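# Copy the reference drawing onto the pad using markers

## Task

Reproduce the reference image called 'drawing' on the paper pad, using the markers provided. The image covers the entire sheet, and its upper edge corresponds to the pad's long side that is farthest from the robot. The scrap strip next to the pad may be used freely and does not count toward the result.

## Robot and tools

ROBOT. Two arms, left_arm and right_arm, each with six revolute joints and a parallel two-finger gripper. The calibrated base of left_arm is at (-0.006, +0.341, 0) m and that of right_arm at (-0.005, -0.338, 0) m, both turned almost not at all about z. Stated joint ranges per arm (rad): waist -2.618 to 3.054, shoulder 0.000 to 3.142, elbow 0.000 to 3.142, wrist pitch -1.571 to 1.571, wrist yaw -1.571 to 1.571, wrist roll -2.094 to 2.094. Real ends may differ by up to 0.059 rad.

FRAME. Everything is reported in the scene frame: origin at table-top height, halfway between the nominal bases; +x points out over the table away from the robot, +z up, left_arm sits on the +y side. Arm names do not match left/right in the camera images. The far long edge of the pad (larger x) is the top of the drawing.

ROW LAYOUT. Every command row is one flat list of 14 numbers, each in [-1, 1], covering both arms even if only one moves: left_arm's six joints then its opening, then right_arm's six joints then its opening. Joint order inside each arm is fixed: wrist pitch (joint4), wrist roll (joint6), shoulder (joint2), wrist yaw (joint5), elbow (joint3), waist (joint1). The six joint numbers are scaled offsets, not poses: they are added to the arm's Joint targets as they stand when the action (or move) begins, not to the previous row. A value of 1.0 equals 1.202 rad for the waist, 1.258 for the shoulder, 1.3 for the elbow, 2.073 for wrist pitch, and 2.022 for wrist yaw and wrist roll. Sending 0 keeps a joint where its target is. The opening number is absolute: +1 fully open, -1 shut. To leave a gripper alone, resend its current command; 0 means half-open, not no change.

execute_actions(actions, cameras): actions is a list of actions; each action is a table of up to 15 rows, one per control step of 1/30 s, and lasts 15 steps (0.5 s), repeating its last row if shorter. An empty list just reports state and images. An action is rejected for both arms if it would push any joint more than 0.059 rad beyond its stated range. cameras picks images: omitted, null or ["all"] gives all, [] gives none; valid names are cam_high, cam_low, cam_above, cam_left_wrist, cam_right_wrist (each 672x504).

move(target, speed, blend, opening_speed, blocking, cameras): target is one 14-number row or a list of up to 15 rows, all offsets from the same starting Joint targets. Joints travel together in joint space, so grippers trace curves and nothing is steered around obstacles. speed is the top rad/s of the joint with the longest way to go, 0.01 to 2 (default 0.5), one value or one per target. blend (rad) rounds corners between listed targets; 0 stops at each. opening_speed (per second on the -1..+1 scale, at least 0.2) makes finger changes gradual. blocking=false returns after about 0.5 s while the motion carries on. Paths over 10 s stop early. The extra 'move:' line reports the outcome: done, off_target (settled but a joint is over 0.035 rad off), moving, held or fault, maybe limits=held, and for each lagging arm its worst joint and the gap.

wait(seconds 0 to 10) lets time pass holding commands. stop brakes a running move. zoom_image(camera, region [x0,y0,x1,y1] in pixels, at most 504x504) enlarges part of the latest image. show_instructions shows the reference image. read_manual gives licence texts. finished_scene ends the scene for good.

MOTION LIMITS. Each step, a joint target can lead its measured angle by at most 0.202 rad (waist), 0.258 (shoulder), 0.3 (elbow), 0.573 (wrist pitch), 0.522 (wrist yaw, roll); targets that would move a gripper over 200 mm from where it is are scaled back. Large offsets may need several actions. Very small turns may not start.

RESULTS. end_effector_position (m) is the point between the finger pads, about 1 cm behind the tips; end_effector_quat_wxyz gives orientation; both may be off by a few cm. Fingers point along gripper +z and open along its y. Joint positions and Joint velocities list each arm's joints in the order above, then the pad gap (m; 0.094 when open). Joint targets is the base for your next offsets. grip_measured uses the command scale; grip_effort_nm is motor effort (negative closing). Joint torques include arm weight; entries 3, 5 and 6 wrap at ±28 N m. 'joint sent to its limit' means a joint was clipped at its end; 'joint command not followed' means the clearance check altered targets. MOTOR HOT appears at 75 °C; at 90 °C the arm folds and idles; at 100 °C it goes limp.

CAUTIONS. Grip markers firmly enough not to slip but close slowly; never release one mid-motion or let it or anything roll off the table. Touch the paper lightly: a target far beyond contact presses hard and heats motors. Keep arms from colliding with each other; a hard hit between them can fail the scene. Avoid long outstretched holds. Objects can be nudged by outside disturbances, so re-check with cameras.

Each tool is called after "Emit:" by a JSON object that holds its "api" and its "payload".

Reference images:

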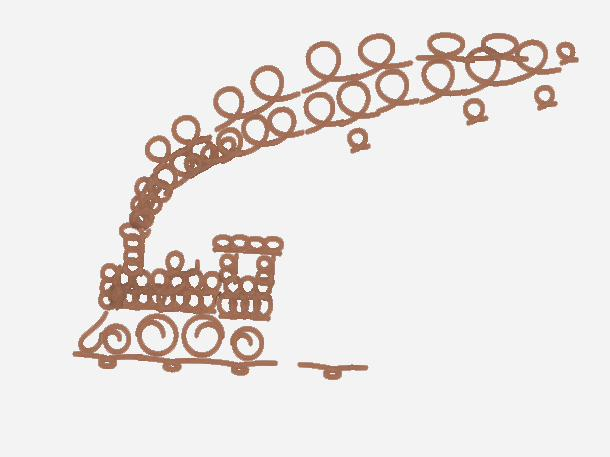

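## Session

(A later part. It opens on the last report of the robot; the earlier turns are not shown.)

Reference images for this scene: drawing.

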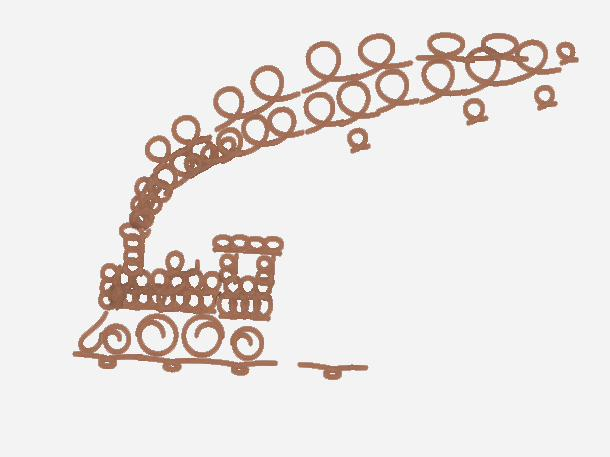

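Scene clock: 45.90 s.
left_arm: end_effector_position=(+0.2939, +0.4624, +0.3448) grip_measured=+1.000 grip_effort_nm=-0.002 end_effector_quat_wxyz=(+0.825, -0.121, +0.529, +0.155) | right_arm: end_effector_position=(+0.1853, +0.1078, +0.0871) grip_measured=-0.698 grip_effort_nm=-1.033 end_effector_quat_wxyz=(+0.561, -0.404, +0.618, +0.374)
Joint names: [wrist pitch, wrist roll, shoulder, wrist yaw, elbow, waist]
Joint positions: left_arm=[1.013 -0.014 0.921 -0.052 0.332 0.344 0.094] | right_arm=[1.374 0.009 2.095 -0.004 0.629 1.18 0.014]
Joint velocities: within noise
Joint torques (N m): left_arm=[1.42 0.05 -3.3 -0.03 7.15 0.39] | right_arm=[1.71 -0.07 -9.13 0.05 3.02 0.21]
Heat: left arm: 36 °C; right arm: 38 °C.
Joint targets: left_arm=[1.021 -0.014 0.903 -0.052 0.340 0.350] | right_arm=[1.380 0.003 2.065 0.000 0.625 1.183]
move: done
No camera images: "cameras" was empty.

Emit:
{"api": "move", "payload": {"target": [[0,0,0,0,0,0,1, 0.0193,0,0.03,0.2,0.25,0.1,-0.9],[0,0,0,0,0,0,1, 0.0193,0,0.2552,0.6113,0.4323,0.2953,-0.9]], "blend": 0.1, "speed": 0.5}}

Scene clock: 54.67 s.
left_arm: end_effector_position=(+0.2939, +0.4624, +0.3448) grip_measured=+1.000 grip_effort_nm=-0.002 end_effector_quat_wxyz=(+0.825, -0.121, +0.529, +0.155) | right_arm: end_effector_position=(+0.1860, +0.1314, +0.1143) grip_measured=-0.698 grip_effort_nm=-1.033 end_effector_quat_wxyz=(+0.708, -0.036, +0.685, +0.166)
Joint names: [wrist pitch, wrist roll, shoulder, wrist yaw, elbow, waist]
Joint positions: left_arm=[1.013 -0.014 0.921 -0.052 0.332 0.344 0.094] | right_arm=[1.4 0.009 2.38 1.232 1.159 1.537 0.014]
Joint velocities: within noise
Joint torques (N m): left_arm=[1.46 0.03 -3.4 -0.04 7.08 0.42] | right_arm=[1.38 -0.07 -8.64 -0.04 6.74 0.12]
Heat: left arm: 36 °C; right arm: 39 °C.
Joint targets: left_arm=[1.021 -0.014 0.903 -0.052 0.340 0.350] | right_arm=[1.420 0.003 2.386 1.236 1.187 1.538]
move: done

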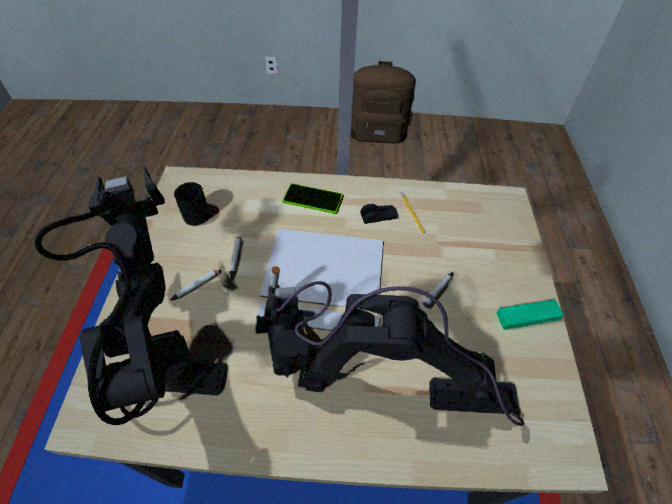

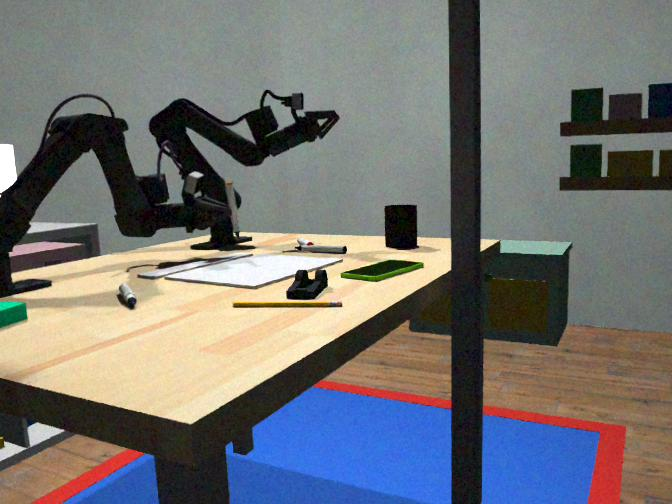

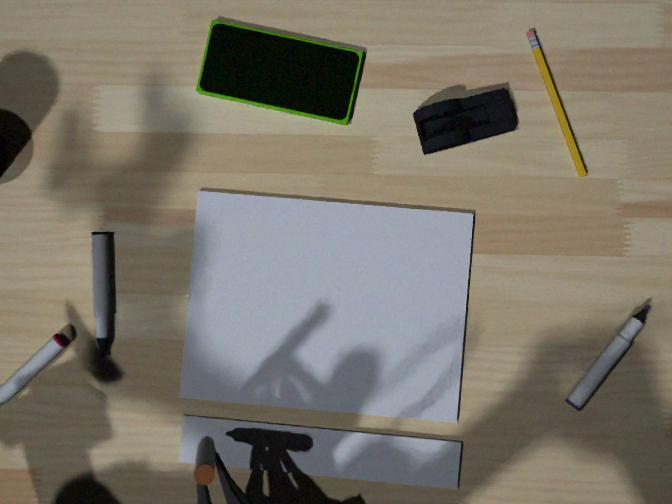

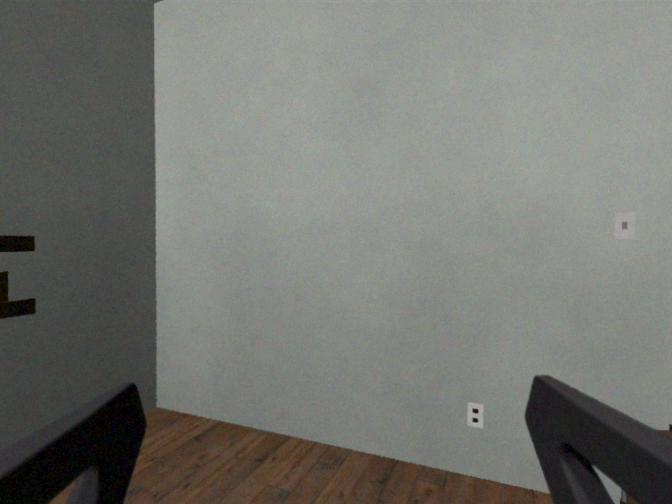

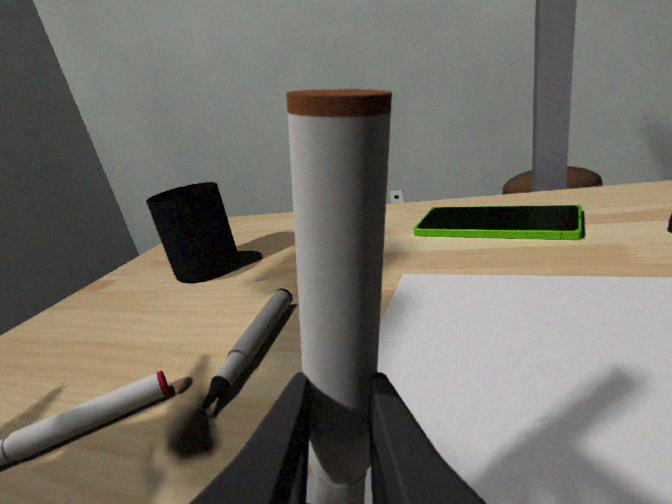

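Emit:
{"api": "move", "payload": {"target": [0,0,0,0,0,0,1, -0.048,0,0.0207,0,0,0,-0.9], "speed": 0.15, "cameras": []}}

Emit:
{"api": "move", "payload": {"target": [0,0,0,0,0,0,1, -0.015,0,0,0,0,0,-0.9], "speed": 0.1, "cameras": []}}

Emit:
{"api": "move", "payload": {"target": [0,0,0,0,0,0,1, -0.01,0,0,0,0,0,-0.9], "speed": 0.1, "cameras": ["cam_low"]}}

Scene clock: 56.33 s.
left_arm: end_effector_position=(+0.2939, +0.4624, +0.3448) grip_measured=+1.000 grip_effort_nm=-0.007 end_effector_quat_wxyz=(+0.825, -0.121, +0.529, +0.155) | right_arm: end_effector_position=(+0.1861, +0.1321, +0.0937) grip_measured=-0.698 grip_effort_nm=-1.033 end_effector_quat_wxyz=(+0.704, -0.069, +0.694, +0.133)
Joint names: [wrist pitch, wrist roll, shoulder, wrist yaw, elbow, waist]
Joint positions: left_arm=[1.013 -0.014 0.921 -0.052 0.332 0.344 0.094] | right_arm=[1.33 0.009 2.405 1.233 1.159 1.537 0.014]
Joint velocities: within noise
Joint torques (N m): left_arm=[1.47 0.04 -3.34 0 7.13 0.36] | right_arm=[1.17 -0.07 -8.61 0 6.65 0.1]
Heat: left arm: 36 °C; right arm: 39 °C.
Joint targets: left_arm=[1.021 -0.014 0.903 -0.052 0.340 0.350] | right_arm=[1.321 0.003 2.412 1.236 1.187 1.538]
move: done
No camera images: "cameras" was empty.

Scene clock: 57.23 s.
left_arm: end_effector_position=(+0.2939, +0.4624, +0.3448) grip_measured=+1.000 grip_effort_nm=-0.007 end_effector_quat_wxyz=(+0.825, -0.121, +0.529, +0.155) | right_arm: end_effector_position=(+0.1861, +0.1324, +0.0897) grip_measured=-0.698 grip_effort_nm=-1.033 end_effector_quat_wxyz=(+0.703, -0.080, +0.696, +0.123)
Joint names: [wrist pitch, wrist roll, shoulder, wrist yaw, elbow, waist]
Joint positions: left_arm=[1.013 -0.014 0.921 -0.052 0.332 0.344 0.094] | right_arm=[1.298 0.009 2.405 1.233 1.159 1.537 0.014]
Joint velocities: within noise
Joint torques (N m): left_arm=[1.46 0.03 -3.34 -0.04 7.06 0.51] | right_arm=[1.19 -0.07 -8.62 0.02 6.67 0.12]
Heat: left arm: 36 °C; right arm: 39 °C.
Joint targets: left_arm=[1.021 -0.014 0.903 -0.052 0.340 0.350] | right_arm=[1.290 0.003 2.412 1.236 1.187 1.538]
move: done
No camera images: "cameras" was empty.

Scene clock: 58.07 s.
left_arm: end_effector_position=(+0.2939, +0.4624, +0.3448) grip_measured=+1.000 grip_effort_nm=-0.002 end_effector_quat_wxyz=(+0.825, -0.121, +0.529, +0.155) | right_arm: end_effector_position=(+0.1861, +0.1325, +0.0870) grip_measured=-0.698 grip_effort_nm=-1.033 end_effector_quat_wxyz=(+0.701, -0.087, +0.698, +0.116)
Joint names: [wrist pitch, wrist roll, shoulder, wrist yaw, elbow, waist]
Joint positions: left_arm=[1.013 -0.014 0.921 -0.052 0.332 0.344 0.094] | right_arm=[1.278 0.009 2.405 1.233 1.159 1.537 0.014]
Joint velocities: within noise
Joint torques (N m): left_arm=[1.45 0.05 -3.4 -0.01 7.05 0.49] | right_arm=[1.18 -0.07 -8.62 0.03 6.65 0.13]
Heat: left arm: 36 °C; right arm: 39 °C.
Joint targets: left_arm=[1.021 -0.014 0.903 -0.052 0.340 0.350] | right_arm=[1.269 0.003 2.412 1.236 1.187 1.538]
move: done
Images, in order (width x height): cam_low 672x504.

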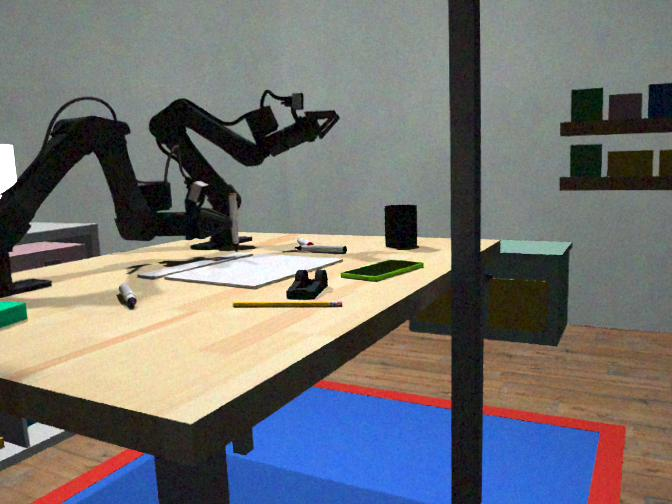

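Emit:
{"api": "move", "payload": {"target": [0,0,0,0,0,0,1, -0.0145,0,0,0,0,0,-0.9], "speed": 0.1, "cameras": []}}

Emit:
{"api": "move", "payload": {"target": [0,0,0,0,0,0,1, -0.01,0,0,0,0,0,-0.9], "speed": 0.1, "cameras": []}}

Emit:
{"api": "move", "payload": {"target": [0,0,0,0,0,0,1, -0.01,0,0,0,0,0,-0.9], "speed": 0.1, "cameras": ["cam_low"]}}

Scene clock: 59.33 s.
left_arm: end_effector_position=(+0.2939, +0.4624, +0.3448) grip_measured=+1.000 grip_effort_nm=-0.002 end_effector_quat_wxyz=(+0.825, -0.121, +0.529, +0.155) | right_arm: end_effector_position=(+0.1861, +0.1325, +0.0831) grip_measured=-0.698 grip_effort_nm=-1.038 end_effector_quat_wxyz=(+0.699, -0.098, +0.700, +0.105)
Joint names: [wrist pitch, wrist roll, shoulder, wrist yaw, elbow, waist]
Joint positions: left_arm=[1.013 -0.014 0.921 -0.052 0.332 0.344 0.094] | right_arm=[1.248 0.009 2.405 1.233 1.159 1.537 0.014]
Joint velocities: within noise
Joint torques (N m): left_arm=[1.44 0 -3.38 0 7.16 0.4] | right_arm=[1.19 -0.07 -8.65 0.05 6.68 0.1]
Heat: left arm: 36 °C; right arm: 39 °C.
Joint targets: left_arm=[1.021 -0.014 0.903 -0.052 0.340 0.350] | right_arm=[1.239 0.003 2.412 1.236 1.187 1.538]
move: done
No camera images: "cameras" was empty.

Scene clock: 60.17 s.
left_arm: end_effector_position=(+0.2939, +0.4624, +0.3448) grip_measured=+1.000 grip_effort_nm=-0.012 end_effector_quat_wxyz=(+0.825, -0.121, +0.529, +0.155) | right_arm: end_effector_position=(+0.1861, +0.1325, +0.0804) grip_measured=-0.698 grip_effort_nm=-1.033 end_effector_quat_wxyz=(+0.698, -0.105, +0.702, +0.098)
Joint names: [wrist pitch, wrist roll, shoulder, wrist yaw, elbow, waist]
Joint positions: left_arm=[1.013 -0.014 0.921 -0.052 0.332 0.344 0.094] | right_arm=[1.227 0.009 2.405 1.233 1.159 1.537 0.014]
Joint velocities: within noise
Joint torques (N m): left_arm=[1.43 0.05 -3.36 -0.04 7.1 0.39] | right_arm=[1.19 -0.07 -8.64 0.06 6.68 0.12]
Heat: left arm: 37 °C; right arm: 39 °C.
Joint targets: left_arm=[1.021 -0.014 0.903 -0.052 0.340 0.350] | right_arm=[1.218 0.003 2.412 1.236 1.187 1.538]
move: done
No camera images: "cameras" was empty.

Scene clock: 61.00 s.
left_arm: end_effector_position=(+0.2939, +0.4624, +0.3448) grip_measured=+1.000 grip_effort_nm=-0.007 end_effector_quat_wxyz=(+0.825, -0.121, +0.529, +0.155) | right_arm: end_effector_position=(+0.1861, +0.1324, +0.0777) grip_measured=-0.698 grip_effort_nm=-1.038 end_effector_quat_wxyz=(+0.697, -0.112, +0.703, +0.090)
Joint names: [wrist pitch, wrist roll, shoulder, wrist yaw, elbow, waist]
Joint positions: left_arm=[1.013 -0.014 0.921 -0.052 0.332 0.344 0.094] | right_arm=[1.206 0.009 2.405 1.233 1.159 1.537 0.014]
Joint velocities: within noise
Joint torques (N m): left_arm=[1.4 0.04 -3.44 0 7.23 0.51] | right_arm=[1.2 -0.07 -8.65 0.07 6.69 0.12]
Heat: left arm: 37 °C; right arm: 39 °C.
Joint targets: left_arm=[1.021 -0.014 0.903 -0.052 0.340 0.350] | right_arm=[1.197 0.003 2.412 1.236 1.187 1.538]
move: done
Images, in order (width x height): cam_low 672x504.

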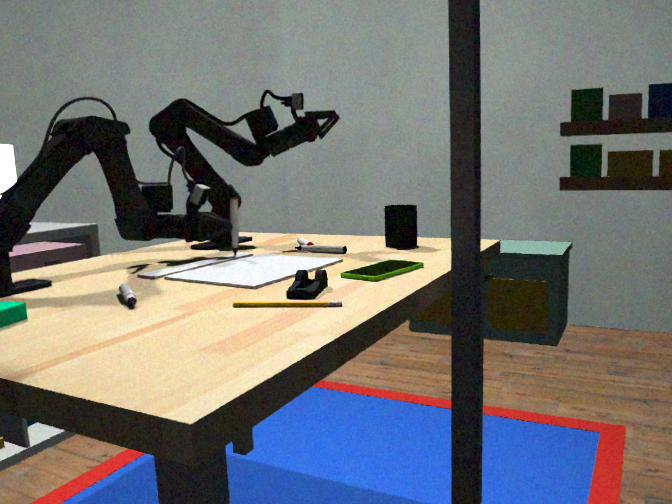

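Emit:
{"api": "move", "payload": {"target": [0,0,0,0,0,0,1, -0.01,0,0,0,0,0,-0.9], "speed": 0.1, "cameras": []}}

Emit:
{"api": "move", "payload": {"target": [0,0,0,0,0,0,1, -0.01,0,0,0,0,0,-0.9], "speed": 0.1, "cameras": ["cam_low"]}}

Emit:
{"api": "zoom_image", "payload": {"camera": "cam_low", "region": [130, 180, 300, 300]}}

Scene clock: 62.03 s.
left_arm: end_effector_position=(+0.2939, +0.4624, +0.3448) grip_measured=+1.000 grip_effort_nm=-0.002 end_effector_quat_wxyz=(+0.825, -0.121, +0.529, +0.155) | right_arm: end_effector_position=(+0.1861, +0.1333, +0.0772) grip_measured=-0.698 grip_effort_nm=-1.033 end_effector_quat_wxyz=(+0.696, -0.115, +0.703, +0.087)
Joint names: [wrist pitch, wrist roll, shoulder, wrist yaw, elbow, waist]
Joint positions: left_arm=[1.013 -0.014 0.921 -0.052 0.332 0.344 0.094] | right_arm=[1.194 0.008 2.405 1.233 1.163 1.537 0.014]
Joint velocities: within noise
Joint torques (N m): left_arm=[1.44 0.02 -3.4 -0.02 7.17 0.47] | right_arm=[1.14 -0.07 -8.65 0.07 6.24 0.12]
Heat: left arm: 37 °C; right arm: 39 °C.
Joint targets: left_arm=[1.021 -0.014 0.903 -0.052 0.340 0.350] | right_arm=[1.177 0.003 2.412 1.236 1.187 1.538]
move: done
No camera images: "cameras" was empty.

Scene clock: 62.73 s.
left_arm: end_effector_position=(+0.2939, +0.4624, +0.3448) grip_measured=+1.000 grip_effort_nm=0.002 end_effector_quat_wxyz=(+0.825, -0.121, +0.529, +0.155) | right_arm: end_effector_position=(+0.1861, +0.1339, +0.0768) grip_measured=-0.698 grip_effort_nm=-1.033 end_effector_quat_wxyz=(+0.695, -0.118, +0.704, +0.085)
Joint names: [wrist pitch, wrist roll, shoulder, wrist yaw, elbow, waist]
Joint positions: left_arm=[1.013 -0.014 0.921 -0.052 0.332 0.344 0.094] | right_arm=[1.183 0.007 2.405 1.233 1.166 1.537 0.014]
Joint velocities: within noise
Joint torques (N m): left_arm=[1.42 0.05 -3.4 -0.04 7.19 0.53] | right_arm=[1.02 -0.04 -8.68 0.07 6.02 0.12]
Heat: left arm: 37 °C; right arm: 39 °C.
Joint targets: left_arm=[1.021 -0.014 0.903 -0.052 0.340 0.350] | right_arm=[1.156 0.003 2.412 1.236 1.187 1.538]
move: done
Images, in order (width x height): cam_low 672x504.

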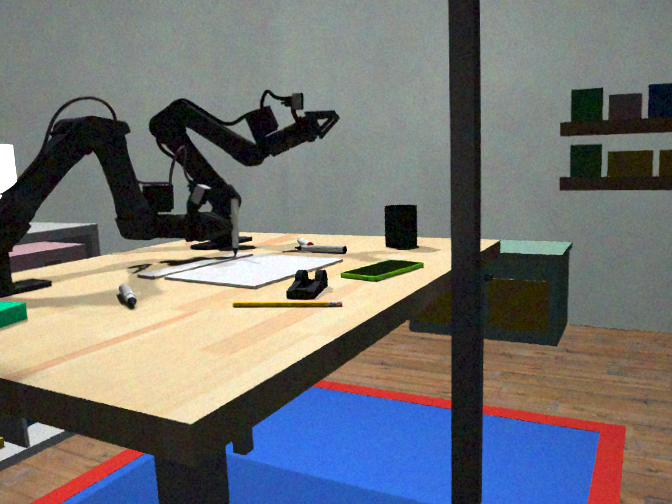

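Scaled by 2.965 from the camera's 672x504 image, which has a finer 960x720 frame.

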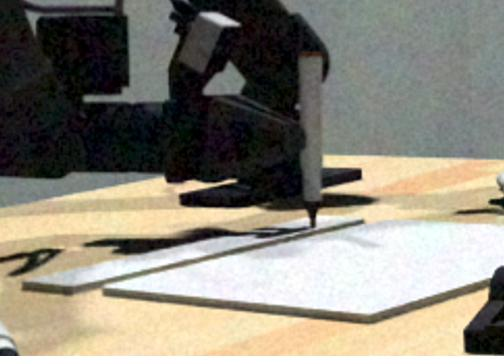

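Emit:
{"api": "move", "payload": {"target": [[0,0,0,0,0,0,1, 0.10,0,0.0,0,0,0,-0.9],[0,0,0,0,0,0,1, 0.10,0,0.0143,0,0,0,-0.9],[0,0,0,0,0,0,1, 0.10,0,0,0,-0.006,0,-0.9]], "speed": 0.2, "cameras": []}}

Scene clock: 65.10 s.
left_arm: end_effector_position=(+0.2939, +0.4624, +0.3448) grip_measured=+1.000 grip_effort_nm=-0.002 end_effector_quat_wxyz=(+0.825, -0.121, +0.529, +0.155) | right_arm: end_effector_position=(+0.1861, +0.1332, +0.0920) grip_measured=-0.698 grip_effort_nm=-1.033 end_effector_quat_wxyz=(+0.705, -0.067, +0.693, +0.136)
Joint names: [wrist pitch, wrist roll, shoulder, wrist yaw, elbow, waist]
Joint positions: left_arm=[1.013 -0.014 0.921 -0.052 0.332 0.344 0.094] | right_arm=[1.343 0.007 2.417 1.233 1.166 1.537 0.014]
Joint velocities: within noise
Joint torques (N m): left_arm=[1.42 0.04 -3.4 -0.02 7.05 0.44] | right_arm=[1.42 -0.05 -9.46 0 5.2 0.12]
Heat: left arm: 37 °C; right arm: 38 °C.
Joint targets: left_arm=[1.021 -0.014 0.903 -0.052 0.340 0.350] | right_arm=[1.363 0.003 2.412 1.236 1.179 1.538]
move: done
No camera images: "cameras" was empty.

Emit:
{"api": "move", "payload": {"target": [[0,0,0,0,0,0,1, -0.0666,0,0,0,0,0,-0.9],[0,0,0,0,0,0,1, -0.0666,0,0,0.058,0,0,-0.9],[0,0,0,0,0,0,1, -0.0666,0,0,0.058,0,0.025,-0.9]], "speed": 0.15, "cameras": []}}

Scene clock: 68.20 s.
left_arm: end_effector_position=(+0.2939, +0.4624, +0.3448) grip_measured=+1.000 grip_effort_nm=-0.002 end_effector_quat_wxyz=(+0.825, -0.121, +0.529, +0.155) | right_arm: end_effector_position=(+0.1772, +0.1199, +0.0782) grip_measured=-0.698 grip_effort_nm=-1.033 end_effector_quat_wxyz=(+0.702, -0.076, +0.704, +0.069)
Joint names: [wrist pitch, wrist roll, shoulder, wrist yaw, elbow, waist]
Joint positions: left_arm=[1.013 -0.014 0.921 -0.052 0.332 0.344 0.094] | right_arm=[1.234 0.007 2.417 1.345 1.166 1.566 0.014]
Joint velocities: within noise
Joint torques (N m): left_arm=[1.43 0.03 -3.44 0.01 7.12 0.5] | right_arm=[1.13 -0.04 -9.51 0.11 5.11 0.12]
Heat: left arm: 37 °C; right arm: 38 °C.
Joint targets: left_arm=[1.021 -0.014 0.903 -0.052 0.340 0.350] | right_arm=[1.225 0.003 2.412 1.354 1.179 1.568]
move: done
No camera images: "cameras" was empty.

Emit:
{"api": "move", "payload": {"target": [[0,0,0,0,0,0,1, -0.02,0,0,0,0,0,-0.9]], "speed": 0.1, "cameras": []}}

Scene clock: 69.17 s.
left_arm: end_effector_position=(+0.2939, +0.4624, +0.3448) grip_measured=+1.000 grip_effort_nm=-0.002 end_effector_quat_wxyz=(+0.825, -0.121, +0.529, +0.155) | right_arm: end_effector_position=(+0.1772, +0.1198, +0.0763) grip_measured=-0.698 grip_effort_nm=-1.028 end_effector_quat_wxyz=(+0.702, -0.082, +0.705, +0.063)
Joint names: [wrist pitch, wrist roll, shoulder, wrist yaw, elbow, waist]
Joint positions: left_arm=[1.013 -0.014 0.921 -0.052 0.332 0.344 0.094] | right_arm=[1.217 0.007 2.417 1.345 1.166 1.566 0.014]
Joint velocities: within noise
Joint torques (N m): left_arm=[1.44 0.04 -3.29 0.01 6.99 0.42] | right_arm=[0.91 -0.04 -9.5 0.11 5.12 0.14]
Heat: left arm: 37 °C; right arm: 38 °C.
Joint targets: left_arm=[1.021 -0.014 0.903 -0.052 0.340 0.350] | right_arm=[1.184 0.003 2.412 1.354 1.179 1.568]
move: done
No camera images: "cameras" was empty.

Emit:
{"api": "move", "payload": {"target": [[0,0,0,0,0,0,1, 0,0,0,-0.058,0,0,-0.9],[0,0,0,0,0,0,1, 0,0,0,-0.058,0,-0.025,-0.9]], "speed": 0.15, "cameras": []}}

Emit:
{"api": "move", "payload": {"target": [[0,0,0,0,0,0,1, 0.08,0,0,0,0,0,-0.9]], "speed": 0.3, "cameras": []}}

Scene clock: 70.83 s.
left_arm: end_effector_position=(+0.2939, +0.4624, +0.3448) grip_measured=+1.000 grip_effort_nm=-0.007 end_effector_quat_wxyz=(+0.825, -0.121, +0.529, +0.155) | right_arm: end_effector_position=(+0.1821, +0.1321, +0.0758) grip_measured=-0.698 grip_effort_nm=-1.033 end_effector_quat_wxyz=(+0.698, -0.109, +0.702, +0.087)
Joint names: [wrist pitch, wrist roll, shoulder, wrist yaw, elbow, waist]
Joint positions: left_arm=[1.013 -0.014 0.921 -0.052 0.332 0.344 0.094] | right_arm=[1.217 0.002 2.417 1.253 1.166 1.547 0.014]
Joint velocities: within noise
Joint torques (N m): left_arm=[1.46 0.04 -3.44 -0.01 7.05 0.47] | right_arm=[0.96 0 -9.55 -0.14 5.19 -0.81]
Heat: left arm: 37 °C; right arm: 38 °C.
Joint targets: left_arm=[1.021 -0.014 0.903 -0.052 0.340 0.350] | right_arm=[1.184 0.003 2.412 1.236 1.179 1.538]
move: done
No camera images: "cameras" was empty.

Scene clock: 72.03 s.
left_arm: end_effector_position=(+0.2939, +0.4624, +0.3448) grip_measured=+1.000 grip_effort_nm=-0.002 end_effector_quat_wxyz=(+0.825, -0.121, +0.529, +0.155) | right_arm: end_effector_position=(+0.1831, +0.1328, +0.0899) grip_measured=-0.698 grip_effort_nm=-1.033 end_effector_quat_wxyz=(+0.704, -0.072, +0.695, +0.128)
Joint names: [wrist pitch, wrist roll, shoulder, wrist yaw, elbow, waist]
Joint positions: left_arm=[1.013 -0.014 0.921 -0.052 0.332 0.344 0.094] | right_arm=[1.328 0.002 2.417 1.244 1.166 1.544 0.014]
Joint velocities: within noise
Joint torques (N m): left_arm=[1.42 0.02 -3.32 -0.03 7.13 0.57] | right_arm=[1.41 -0.01 -9.52 -0.11 5.16 -0.53]
Heat: left arm: 37 °C; right arm: 38 °C.
Joint targets: left_arm=[1.021 -0.014 0.903 -0.052 0.340 0.350] | right_arm=[1.350 0.003 2.412 1.236 1.179 1.538]
move: done
No camera images: "cameras" was empty.

Emit:
{"api": "move", "payload": {"target": [[0,0,0,0,0,0,1, 0.05,0,0,0,0,-0.63,-0.9]], "speed": 0.6, "cameras": ["cam_above","cam_high"]}}

Emit:
{"api": "zoom_image", "payload": {"camera": "cam_above", "region": [160, 390, 330, 504]}}

Scene clock: 74.53 s.
left_arm: end_effector_position=(+0.2939, +0.4624, +0.3448) grip_measured=+1.000 grip_effort_nm=-0.007 end_effector_quat_wxyz=(+0.825, -0.121, +0.529, +0.155) | right_arm: end_effector_position=(+0.4566, -0.1303, +0.1033) grip_measured=-0.698 grip_effort_nm=-1.033 end_effector_quat_wxyz=(+0.719, +0.222, +0.649, -0.112)
Joint names: [wrist pitch, wrist roll, shoulder, wrist yaw, elbow, waist]
Joint positions: left_arm=[1.013 -0.014 0.921 -0.052 0.332 0.344 0.094] | right_arm=[1.433 0.002 2.417 1.24 1.166 0.777 0.014]
Joint velocities: within noise
Joint torques (N m): left_arm=[1.43 0.02 -3.28 -0.05 7.06 0.55] | right_arm=[1.38 0 -9.48 -0.12 5.11 0.29]
Heat: left arm: 37 °C; right arm: 38 °C.
Joint targets: left_arm=[1.021 -0.014 0.903 -0.052 0.340 0.350] | right_arm=[1.453 0.003 2.412 1.236 1.179 0.781]
move: done
Images, in order (width x height): cam_high 672x504, cam_above 672x504.

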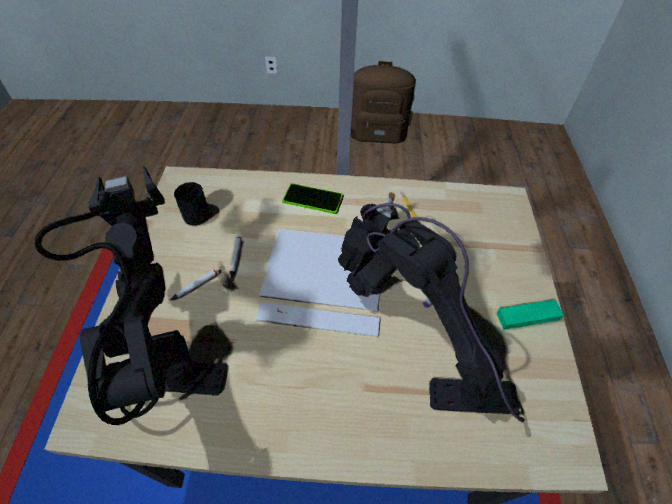

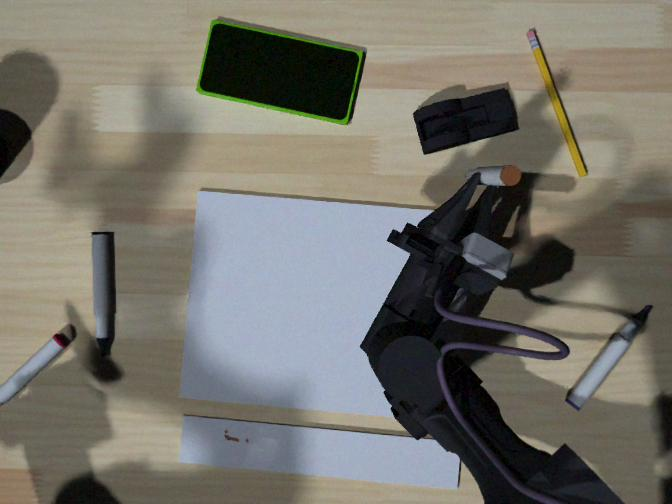

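Scaled by 2.965 from the camera's 672x504 image, which has a finer 960x720 frame.

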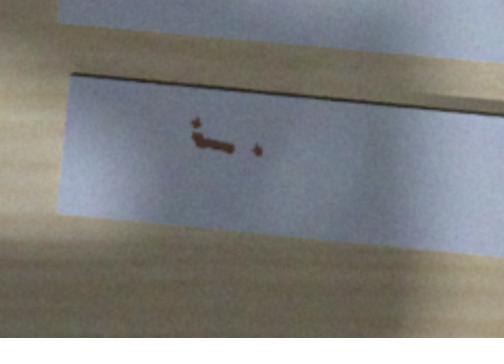

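Emit:
{"api": "zoom_image", "payload": {"camera": "cam_above", "region": [170, 170, 250, 230]}}

Emit:
{"api": "zoom_image", "payload": {"camera": "cam_above", "region": [160, 370, 240, 430]}}

Scaled by 6.300 from the camera's 672x504 image, which has a finer 960x720 frame.

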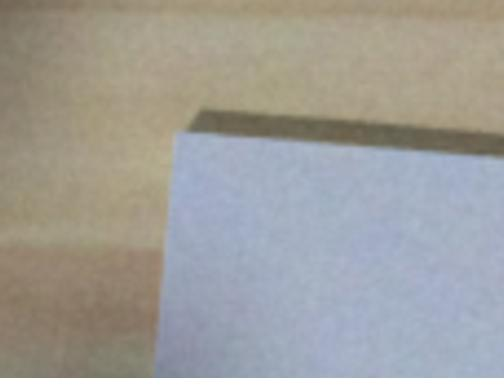

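Scaled by 6.300 from the camera's 672x504 image, which has a finer 960x720 frame.

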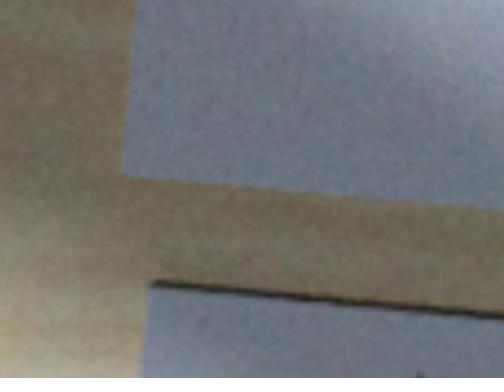

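Emit:
{"api": "move", "payload": {"target": [[0,0,0,0,0,0,1, 0,0,0,-0.1617,0,0.394,-0.9],[0,0,0,0,0,0,1, -0.12,0,0,-0.1617,0,0.394,-0.9],[0,0,0,0,0,0,1, -0.03,0,0,-0.1617,0,0.394,-0.9]], "speed": [0.6,0.2,0.3], "cameras": []}}

Scene clock: 80.67 s.
left_arm: end_effector_position=(+0.2939, +0.4624, +0.3448) grip_measured=+1.000 grip_effort_nm=-0.007 end_effector_quat_wxyz=(+0.825, -0.121, +0.529, +0.155) | right_arm: end_effector_position=(+0.2987, +0.1173, +0.1006) grip_measured=-0.698 grip_effort_nm=-1.038 end_effector_quat_wxyz=(+0.716, -0.078, +0.677, +0.151)
Joint names: [wrist pitch, wrist roll, shoulder, wrist yaw, elbow, waist]
Joint positions: left_arm=[1.013 -0.014 0.921 -0.052 0.332 0.344 0.094] | right_arm=[1.366 0.002 2.417 0.917 1.166 1.259 0.014]
Joint velocities: within noise
Joint torques (N m): left_arm=[1.41 0.04 -3.44 -0.03 7.17 0.58] | right_arm=[1.63 0 -9.65 -0.11 5.31 -0.36]
Heat: left arm: 37 °C; right arm: 38 °C.
Joint targets: left_arm=[1.021 -0.014 0.903 -0.052 0.340 0.350] | right_arm=[1.391 0.003 2.412 0.910 1.179 1.254]
move: done
No camera images: "cameras" was empty.

Emit:
{"api": "move", "payload": {"target": [[0,0,0,0,0,0,1, 0,0,0,0.2264,0,-0.2334,-0.9],[0,0,0,0,0,0,1, -0.0936,0,0,0.2264,0,-0.2334,-0.9],[0,0,0,0,0,0,1, 0,0,0,0.2264,0,-0.2334,-0.9]], "speed": [0.6,0.2,0.3], "cameras": []}}

Scene clock: 84.43 s.
left_arm: end_effector_position=(+0.2939, +0.4624, +0.3448) grip_measured=+1.000 grip_effort_nm=-0.002 end_effector_quat_wxyz=(+0.825, -0.121, +0.529, +0.155) | right_arm: end_effector_position=(+0.4018, -0.0654, +0.0930) grip_measured=-0.698 grip_effort_nm=-1.023 end_effector_quat_wxyz=(+0.708, +0.183, +0.674, -0.104)
Joint names: [wrist pitch, wrist roll, shoulder, wrist yaw, elbow, waist]
Joint positions: left_arm=[1.013 -0.014 0.921 -0.052 0.332 0.344 0.094] | right_arm=[1.371 0.002 2.417 1.362 1.166 0.969 0.014]
Joint velocities: within noise
Joint torques (N m): left_arm=[1.4 0.01 -3.32 0.02 7.13 0.49] | right_arm=[1.3 0 -9.44 -0.01 5.05 0.4]
Heat: left arm: 37 °C; right arm: 38 °C.
Joint targets: left_arm=[1.021 -0.014 0.903 -0.052 0.340 0.350] | right_arm=[1.391 0.003 2.412 1.367 1.179 0.974]
move: done
No camera images: "cameras" was empty.

Emit:
{"api": "move", "payload": {"target": [[0,0,0,0,0,0,1, 0,0,0,-0.0696,0,0.325,-0.9],[0,0,0,0,0,0,1, -0.0902,0,0,-0.0696,0,0.325,-0.9],[0,0,0,0,0,0,1, 0,0,0,-0.0696,0,0.325,-0.9]], "speed": [0.6,0.2,0.3], "cameras": []}}

Emit:
{"api": "move", "payload": {"target": [0,0,0,0,0,0,1, 0.01,0,0,0.065,0,0.32,-0.9], "speed": 0.6, "cameras": ["cam_above","cam_high"]}}

Scene clock: 88.20 s.
left_arm: end_effector_position=(+0.2939, +0.4624, +0.3448) grip_measured=+1.000 grip_effort_nm=-0.007 end_effector_quat_wxyz=(+0.825, -0.121, +0.529, +0.155) | right_arm: end_effector_position=(+0.2618, +0.0944, +0.0954) grip_measured=-0.698 grip_effort_nm=-1.033 end_effector_quat_wxyz=(+0.716, -0.001, +0.693, +0.084)
Joint names: [wrist pitch, wrist roll, shoulder, wrist yaw, elbow, waist]
Joint positions: left_arm=[1.013 -0.014 0.921 -0.052 0.332 0.344 0.094] | right_arm=[1.37 0.002 2.417 1.233 1.166 1.37 0.014]
Joint velocities: within noise
Joint torques (N m): left_arm=[1.45 0.03 -3.29 -0.03 6.95 0.51] | right_arm=[1.4 0 -9.52 -0.11 5.14 -0.46]
Heat: left arm: 37 °C; right arm: 38 °C.
Joint targets: left_arm=[1.021 -0.014 0.903 -0.052 0.340 0.350] | right_arm=[1.391 0.003 2.412 1.227 1.179 1.364]
move: done
No camera images: "cameras" was empty.

Scene clock: 89.57 s.
left_arm: end_effector_position=(+0.2939, +0.4624, +0.3448) grip_measured=+1.000 grip_effort_nm=-0.002 end_effector_quat_wxyz=(+0.825, -0.121, +0.529, +0.155) | right_arm: end_effector_position=(+0.0888, +0.1435, +0.0955) grip_measured=-0.698 grip_effort_nm=-1.028 end_effector_quat_wxyz=(+0.693, -0.084, +0.691, +0.186)
Joint names: [wrist pitch, wrist roll, shoulder, wrist yaw, elbow, waist]
Joint positions: left_arm=[1.013 -0.014 0.921 -0.052 0.332 0.344 0.094] | right_arm=[1.392 0.002 2.417 1.353 1.166 1.755 0.014]
Joint velocities: within noise
Joint torques (N m): left_arm=[1.38 0.08 -3.26 -0.01 7.16 0.43] | right_arm=[1.33 0 -9.46 -0.03 5.05 -0.49]
Heat: left arm: 37 °C; right arm: 38 °C.
Joint targets: left_arm=[1.021 -0.014 0.903 -0.052 0.340 0.350] | right_arm=[1.412 0.003 2.412 1.358 1.179 1.749]
move: done
Images, in order (width x height): cam_high 672x504, cam_above 672x504.

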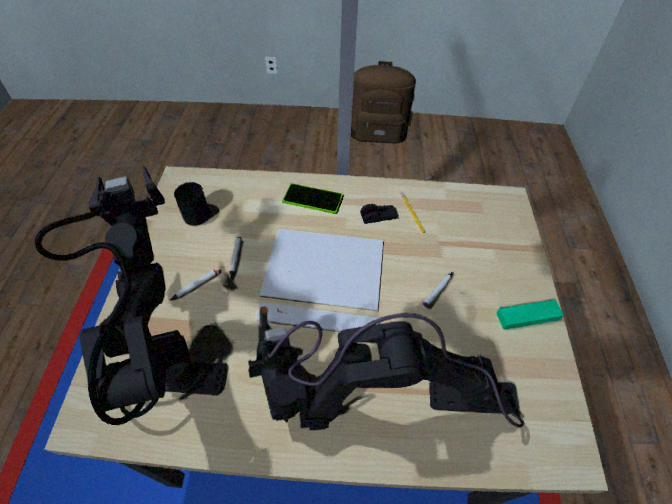

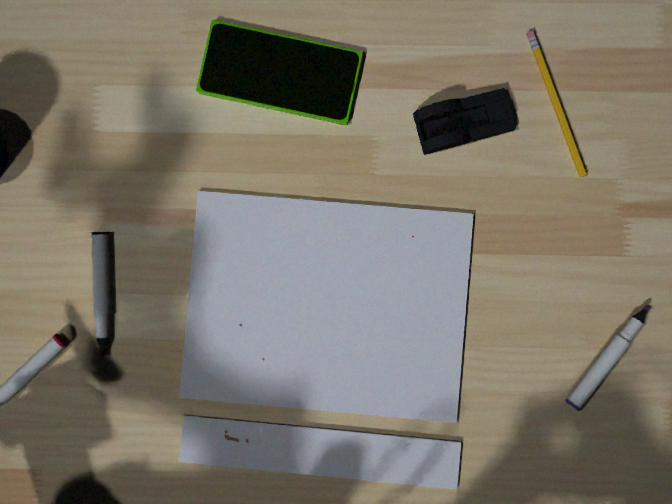

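Emit:
{"api": "zoom_image", "payload": {"camera": "cam_above", "region": [210, 300, 290, 380]}}

Emit:
{"api": "zoom_image", "payload": {"camera": "cam_above", "region": [400, 190, 490, 250]}}

Emit:
{"api": "zoom_image", "payload": {"camera": "cam_above", "region": [410, 390, 490, 450]}}

Emit:
{"api": "zoom_image", "payload": {"camera": "cam_above", "region": [160, 180, 240, 240]}}

Emit:
{"api": "zoom_image", "payload": {"camera": "cam_above", "region": [160, 380, 260, 450]}}

Scaled by 6.300 from the camera's 672x504 image, which has a finer 960x720 frame.

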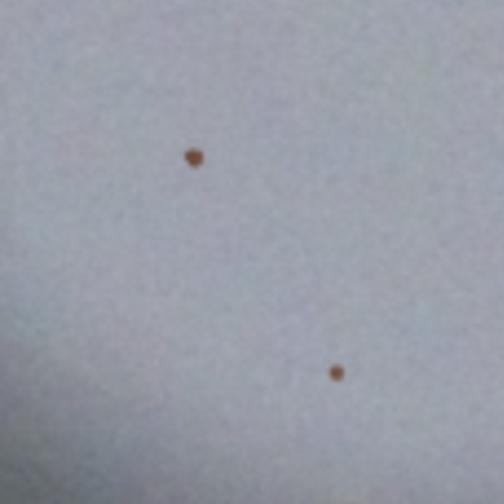

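Scaled by 5.600 from the camera's 672x504 image, which has a finer 960x720 frame.

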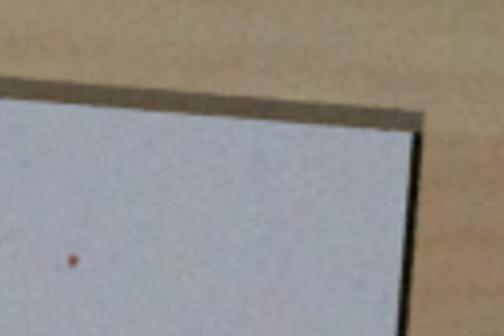

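Scaled by 6.300 from the camera's 672x504 image, which has a finer 960x720 frame.

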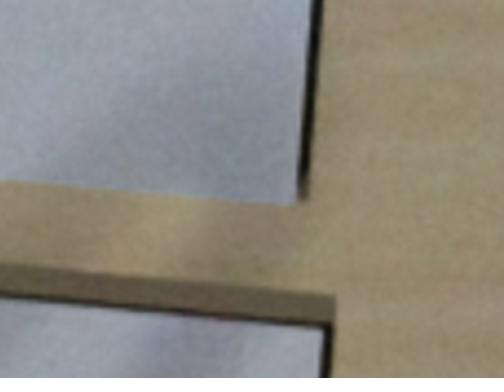

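Scaled by 6.300 from the camera's 672x504 image, which has a finer 960x720 frame.

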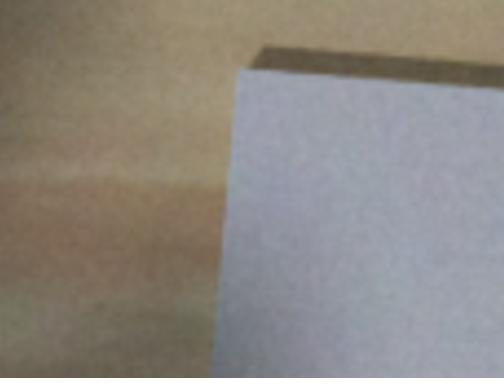

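Scaled by 5.040 from the camera's 672x504 image, which has a finer 960x720 frame.

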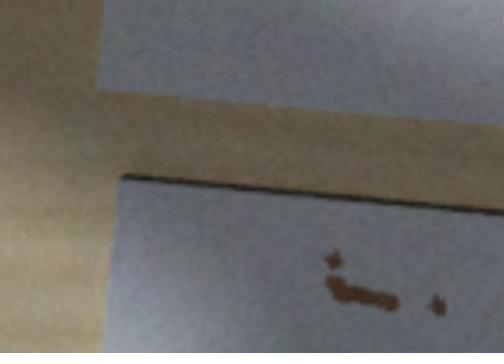

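Emit:
{"api": "move", "payload": {"target": [[0,0,0,0,0,0,1, 0,0,0.0235,0,0,0,-0.9],[0,0,0,0,0,0,1, 0,0,0.0045,0,0,0,-0.9]], "speed": 0.2, "cameras": []}}

Scene clock: 95.23 s.
left_arm: end_effector_position=(+0.2939, +0.4624, +0.3448) grip_measured=+1.000 grip_effort_nm=-0.002 end_effector_quat_wxyz=(+0.825, -0.121, +0.529, +0.155) | right_arm: end_effector_position=(+0.0889, +0.1430, +0.0893) grip_measured=-0.698 grip_effort_nm=-1.028 end_effector_quat_wxyz=(+0.693, -0.088, +0.692, +0.182)
Joint names: [wrist pitch, wrist roll, shoulder, wrist yaw, elbow, waist]
Joint positions: left_arm=[1.013 -0.014 0.921 -0.052 0.332 0.344 0.094] | right_arm=[1.396 0.002 2.431 1.354 1.166 1.755 0.014]
Joint velocities: within noise
Joint torques (N m): left_arm=[1.42 0.07 -3.44 -0.02 7.15 0.47] | right_arm=[1.3 0 -10.18 -0.02 5.04 -0.49]
Heat: left arm: 37 °C; right arm: 38 °C.
Joint targets: left_arm=[1.021 -0.014 0.903 -0.052 0.340 0.350] | right_arm=[1.412 0.003 2.418 1.358 1.179 1.749]
move: done
No camera images: "cameras" was empty.

Emit:
{"api": "execute_actions", "payload": {"actions": [], "cameras": ["cam_above"]}}

Emit:
{"api": "show_instructions", "payload": {}}

Scene clock: 96.90 s.
left_arm: end_effector_position=(+0.2939, +0.4624, +0.3448) grip_measured=+1.000 grip_effort_nm=-0.007 end_effector_quat_wxyz=(+0.825, -0.121, +0.529, +0.155) | right_arm: end_effector_position=(+0.0889, +0.1430, +0.0893) grip_measured=-0.698 grip_effort_nm=-1.028 end_effector_quat_wxyz=(+0.693, -0.088, +0.692, +0.182)
Joint names: [wrist pitch, wrist roll, shoulder, wrist yaw, elbow, waist]
Joint positions: left_arm=[1.013 -0.014 0.921 -0.052 0.332 0.344 0.094] | right_arm=[1.396 0.002 2.431 1.354 1.166 1.755 0.014]
Joint velocities: within noise
Joint torques (N m): left_arm=[1.42 0.05 -3.36 -0.02 7.06 0.51] | right_arm=[1.3 0 -10.13 -0.02 4.98 -0.49]
Heat: left arm: 37 °C; right arm: 38 °C.
Joint targets: left_arm=[1.021 -0.014 0.903 -0.052 0.340 0.350] | right_arm=[1.412 0.003 2.418 1.358 1.179 1.749]
Tool commands: left_gripper/opening=+1.0 right_gripper/opening=-0.9
Images, in order (width x height): cam_above 672x504.

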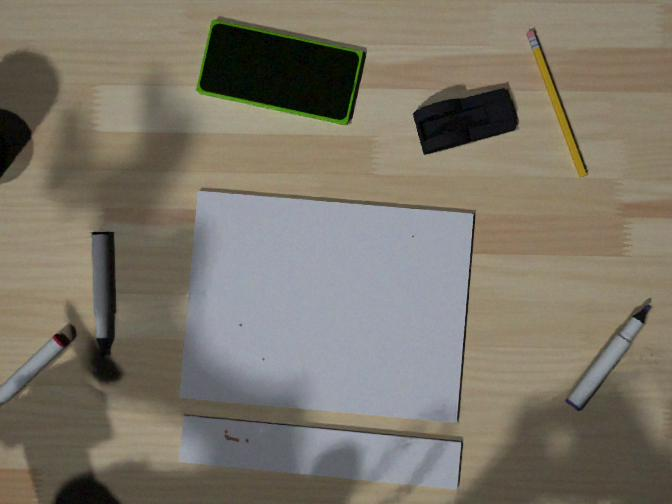

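Reference images for this scene: drawing.

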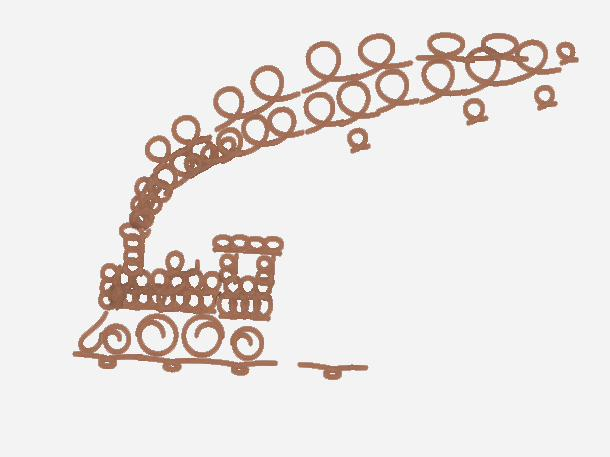

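Emit:
{"api": "move", "payload": {"target": [[0,0,0,0,0,0,1,-0.0251,0,0,0.0763,0,-0.3142,-0.9],[0,0,0,0,0,0,1,-0.0902,0,0,0.0763,0,-0.3142,-0.9]], "speed": [0.5,0.15], "cameras": ["cam_above"]}}

Scene clock: 102.30 s.
left_arm: end_effector_position=(+0.2939, +0.4624, +0.3448) grip_measured=+1.000 grip_effort_nm=-0.007 end_effector_quat_wxyz=(+0.825, -0.121, +0.529, +0.155) | right_arm: end_effector_position=(+0.2626, +0.0453, +0.0754) grip_measured=-0.698 grip_effort_nm=-1.033 end_effector_quat_wxyz=(+0.705, +0.057, +0.705, -0.053)
Joint names: [wrist pitch, wrist roll, shoulder, wrist yaw, elbow, waist]
Joint positions: left_arm=[1.013 -0.014 0.921 -0.052 0.332 0.344 0.094] | right_arm=[1.269 0.002 2.431 1.506 1.166 1.366 0.014]
Joint velocities: within noise
Joint torques (N m): left_arm=[1.43 0.04 -3.56 -0.01 7.05 0.49] | right_arm=[0.73 0 -10.09 0.08 4.96 0.49]
Heat: left arm: 37 °C; right arm: 40 °C.
Joint targets: left_arm=[1.021 -0.014 0.903 -0.052 0.340 0.350] | right_arm=[1.225 0.003 2.418 1.512 1.179 1.372]
move: off_target (right_arm); right_arm: the wrist pitch is farthest, 0.043 rad from its target
Images, in order (width x height): cam_above 672x504.

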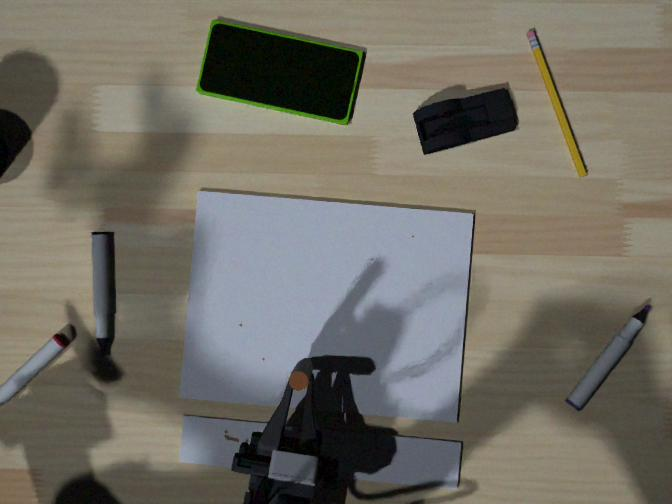

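Emit:
{"api": "move", "payload": {"target": [[0,0,0,0,0,0,1,0.0651,0,0,0,0,0,-0.9],[0,0,0,0,0,0,1,0.0651,0,0,-0.1224,0,-0.0507,-0.9],[0,0,0,0,0,0,1,0.0048,0,0,-0.1224,0,-0.0507,-0.9]], "speed": [0.4,0.5,0.15], "cameras": []}}

Scene clock: 104.87 s.
left_arm: end_effector_position=(+0.2939, +0.4624, +0.3448) grip_measured=+1.000 grip_effort_nm=-0.002 end_effector_quat_wxyz=(+0.825, -0.121, +0.529, +0.155) | right_arm: end_effector_position=(+0.2868, +0.0716, +0.0763) grip_measured=-0.698 grip_effort_nm=-1.038 end_effector_quat_wxyz=(+0.708, -0.004, +0.706, +0.012)
Joint names: [wrist pitch, wrist roll, shoulder, wrist yaw, elbow, waist]
Joint positions: left_arm=[1.013 -0.014 0.921 -0.052 0.332 0.344 0.094] | right_arm=[1.275 0.002 2.431 1.272 1.166 1.312 0.014]
Joint velocities: within noise
Joint torques (N m): left_arm=[1.43 0.05 -3.37 -0.02 6.98 0.46] | right_arm=[0.88 0 -10.21 -0.07 5.09 -0.1]
Heat: left arm: 37 °C; right arm: 40 °C.
Joint targets: left_arm=[1.021 -0.014 0.903 -0.052 0.340 0.350] | right_arm=[1.235 0.003 2.418 1.264 1.179 1.311]
move: off_target (right_arm); right_arm: the wrist pitch is farthest, 0.040 rad from its target
No camera images: "cameras" was empty.

Emit:
{"api": "move", "payload": {"target": [[0,0,0,0,0,0,1,0.0651,0,0,0,0,0,-0.9],[0,0,0,0,0,0,1,0.0651,0,0,-0.18,0,0.0183,-0.9],[0,0,0,0,0,0,1,0.0048,0,0,-0.18,0,0.0183,-0.9]], "speed": [0.4,0.5,0.15], "cameras": []}}

Scene clock: 107.47 s.
left_arm: end_effector_position=(+0.2939, +0.4624, +0.3448) grip_measured=+1.000 grip_effort_nm=-0.007 end_effector_quat_wxyz=(+0.825, -0.121, +0.529, +0.155) | right_arm: end_effector_position=(+0.2663, +0.1389, +0.0775) grip_measured=-0.698 grip_effort_nm=-1.038 end_effector_quat_wxyz=(+0.695, -0.136, +0.691, +0.146)
Joint names: [wrist pitch, wrist roll, shoulder, wrist yaw, elbow, waist]
Joint positions: left_arm=[1.013 -0.014 0.921 -0.052 0.332 0.344 0.094] | right_arm=[1.279 0.002 2.431 0.909 1.166 1.327 0.014]
Joint velocities: within noise
Joint torques (N m): left_arm=[1.45 0.01 -3.38 -0.04 6.98 0.5] | right_arm=[1.11 0 -10.37 -0.08 5.29 0.43]
Heat: left arm: 37 °C; right arm: 41 °C.
Joint targets: left_arm=[1.021 -0.014 0.903 -0.052 0.340 0.350] | right_arm=[1.245 0.003 2.418 0.901 1.179 1.332]
move: done
No camera images: "cameras" was empty.

Emit:
{"api": "move", "payload": {"target": [[0,0,0,0,0,0,1,0.0603,0,0,0,0,0,-0.9],[0,0,0,0,0,0,1,0.0603,0,0,0.0117,0,-0.0599,-0.9],[0,0,0,0,0,0,1,0.0024,0,0,0.0117,0,-0.0599,-0.9]], "speed": [0.4,0.5,0.15], "cameras": []}}

Emit:
{"api": "move", "payload": {"target": [[0,0,0,0,0,0,1,0.0579,0,0,0,0,0,-0.9],[0,0,0,0,0,0,1,0.0579,0,0,-0.0475,0,-0.0765,-0.9],[0,0,0,0,0,0,1,0.0024,0,0,-0.0475,0,-0.0765,-0.9]], "speed": [0.4,0.5,0.15], "cameras": []}}

Scene clock: 109.77 s.
left_arm: end_effector_position=(+0.2939, +0.4624, +0.3448) grip_measured=+1.000 grip_effort_nm=-0.002 end_effector_quat_wxyz=(+0.825, -0.121, +0.529, +0.155) | right_arm: end_effector_position=(+0.3008, +0.1159, +0.0776) grip_measured=-0.698 grip_effort_nm=-1.038 end_effector_quat_wxyz=(+0.700, -0.106, +0.696, +0.117)
Joint names: [wrist pitch, wrist roll, shoulder, wrist yaw, elbow, waist]
Joint positions: left_arm=[1.013 -0.014 0.921 -0.052 0.332 0.344 0.094] | right_arm=[1.28 0.002 2.431 0.921 1.166 1.255 0.014]
Joint velocities: within noise
Joint torques (N m): left_arm=[1.44 0.02 -3.38 -0.03 7.21 0.29] | right_arm=[1.15 0 -10.37 0.03 5.29 0.5]
Heat: left arm: 37 °C; right arm: 41 °C.
Joint targets: left_arm=[1.021 -0.014 0.903 -0.052 0.340 0.350] | right_arm=[1.250 0.003 2.418 0.924 1.179 1.261]
move: done
No camera images: "cameras" was empty.

Scene clock: 111.47 s.
left_arm: end_effector_position=(+0.2939, +0.4624, +0.3448) grip_measured=+1.000 grip_effort_nm=-0.002 end_effector_quat_wxyz=(+0.825, -0.121, +0.529, +0.155) | right_arm: end_effector_position=(+0.3366, +0.1010, +0.0780) grip_measured=-0.698 grip_effort_nm=-1.038 end_effector_quat_wxyz=(+0.701, -0.104, +0.696, +0.115)
Joint names: [wrist pitch, wrist roll, shoulder, wrist yaw, elbow, waist]
Joint positions: left_arm=[1.013 -0.014 0.921 -0.052 0.332 0.344 0.094] | right_arm=[1.28 0.002 2.431 0.836 1.166 1.164 0.014]
Joint velocities: within noise
Joint torques (N m): left_arm=[1.46 0.03 -3.32 -0.01 7.12 0.43] | right_arm=[1.22 0 -10.39 -0.08 5.35 0.36]
Heat: left arm: 38 °C; right arm: 41 °C.
Joint targets: left_arm=[1.021 -0.014 0.903 -0.052 0.340 0.350] | right_arm=[1.255 0.003 2.418 0.828 1.179 1.169]
move: done
No camera images: "cameras" was empty.


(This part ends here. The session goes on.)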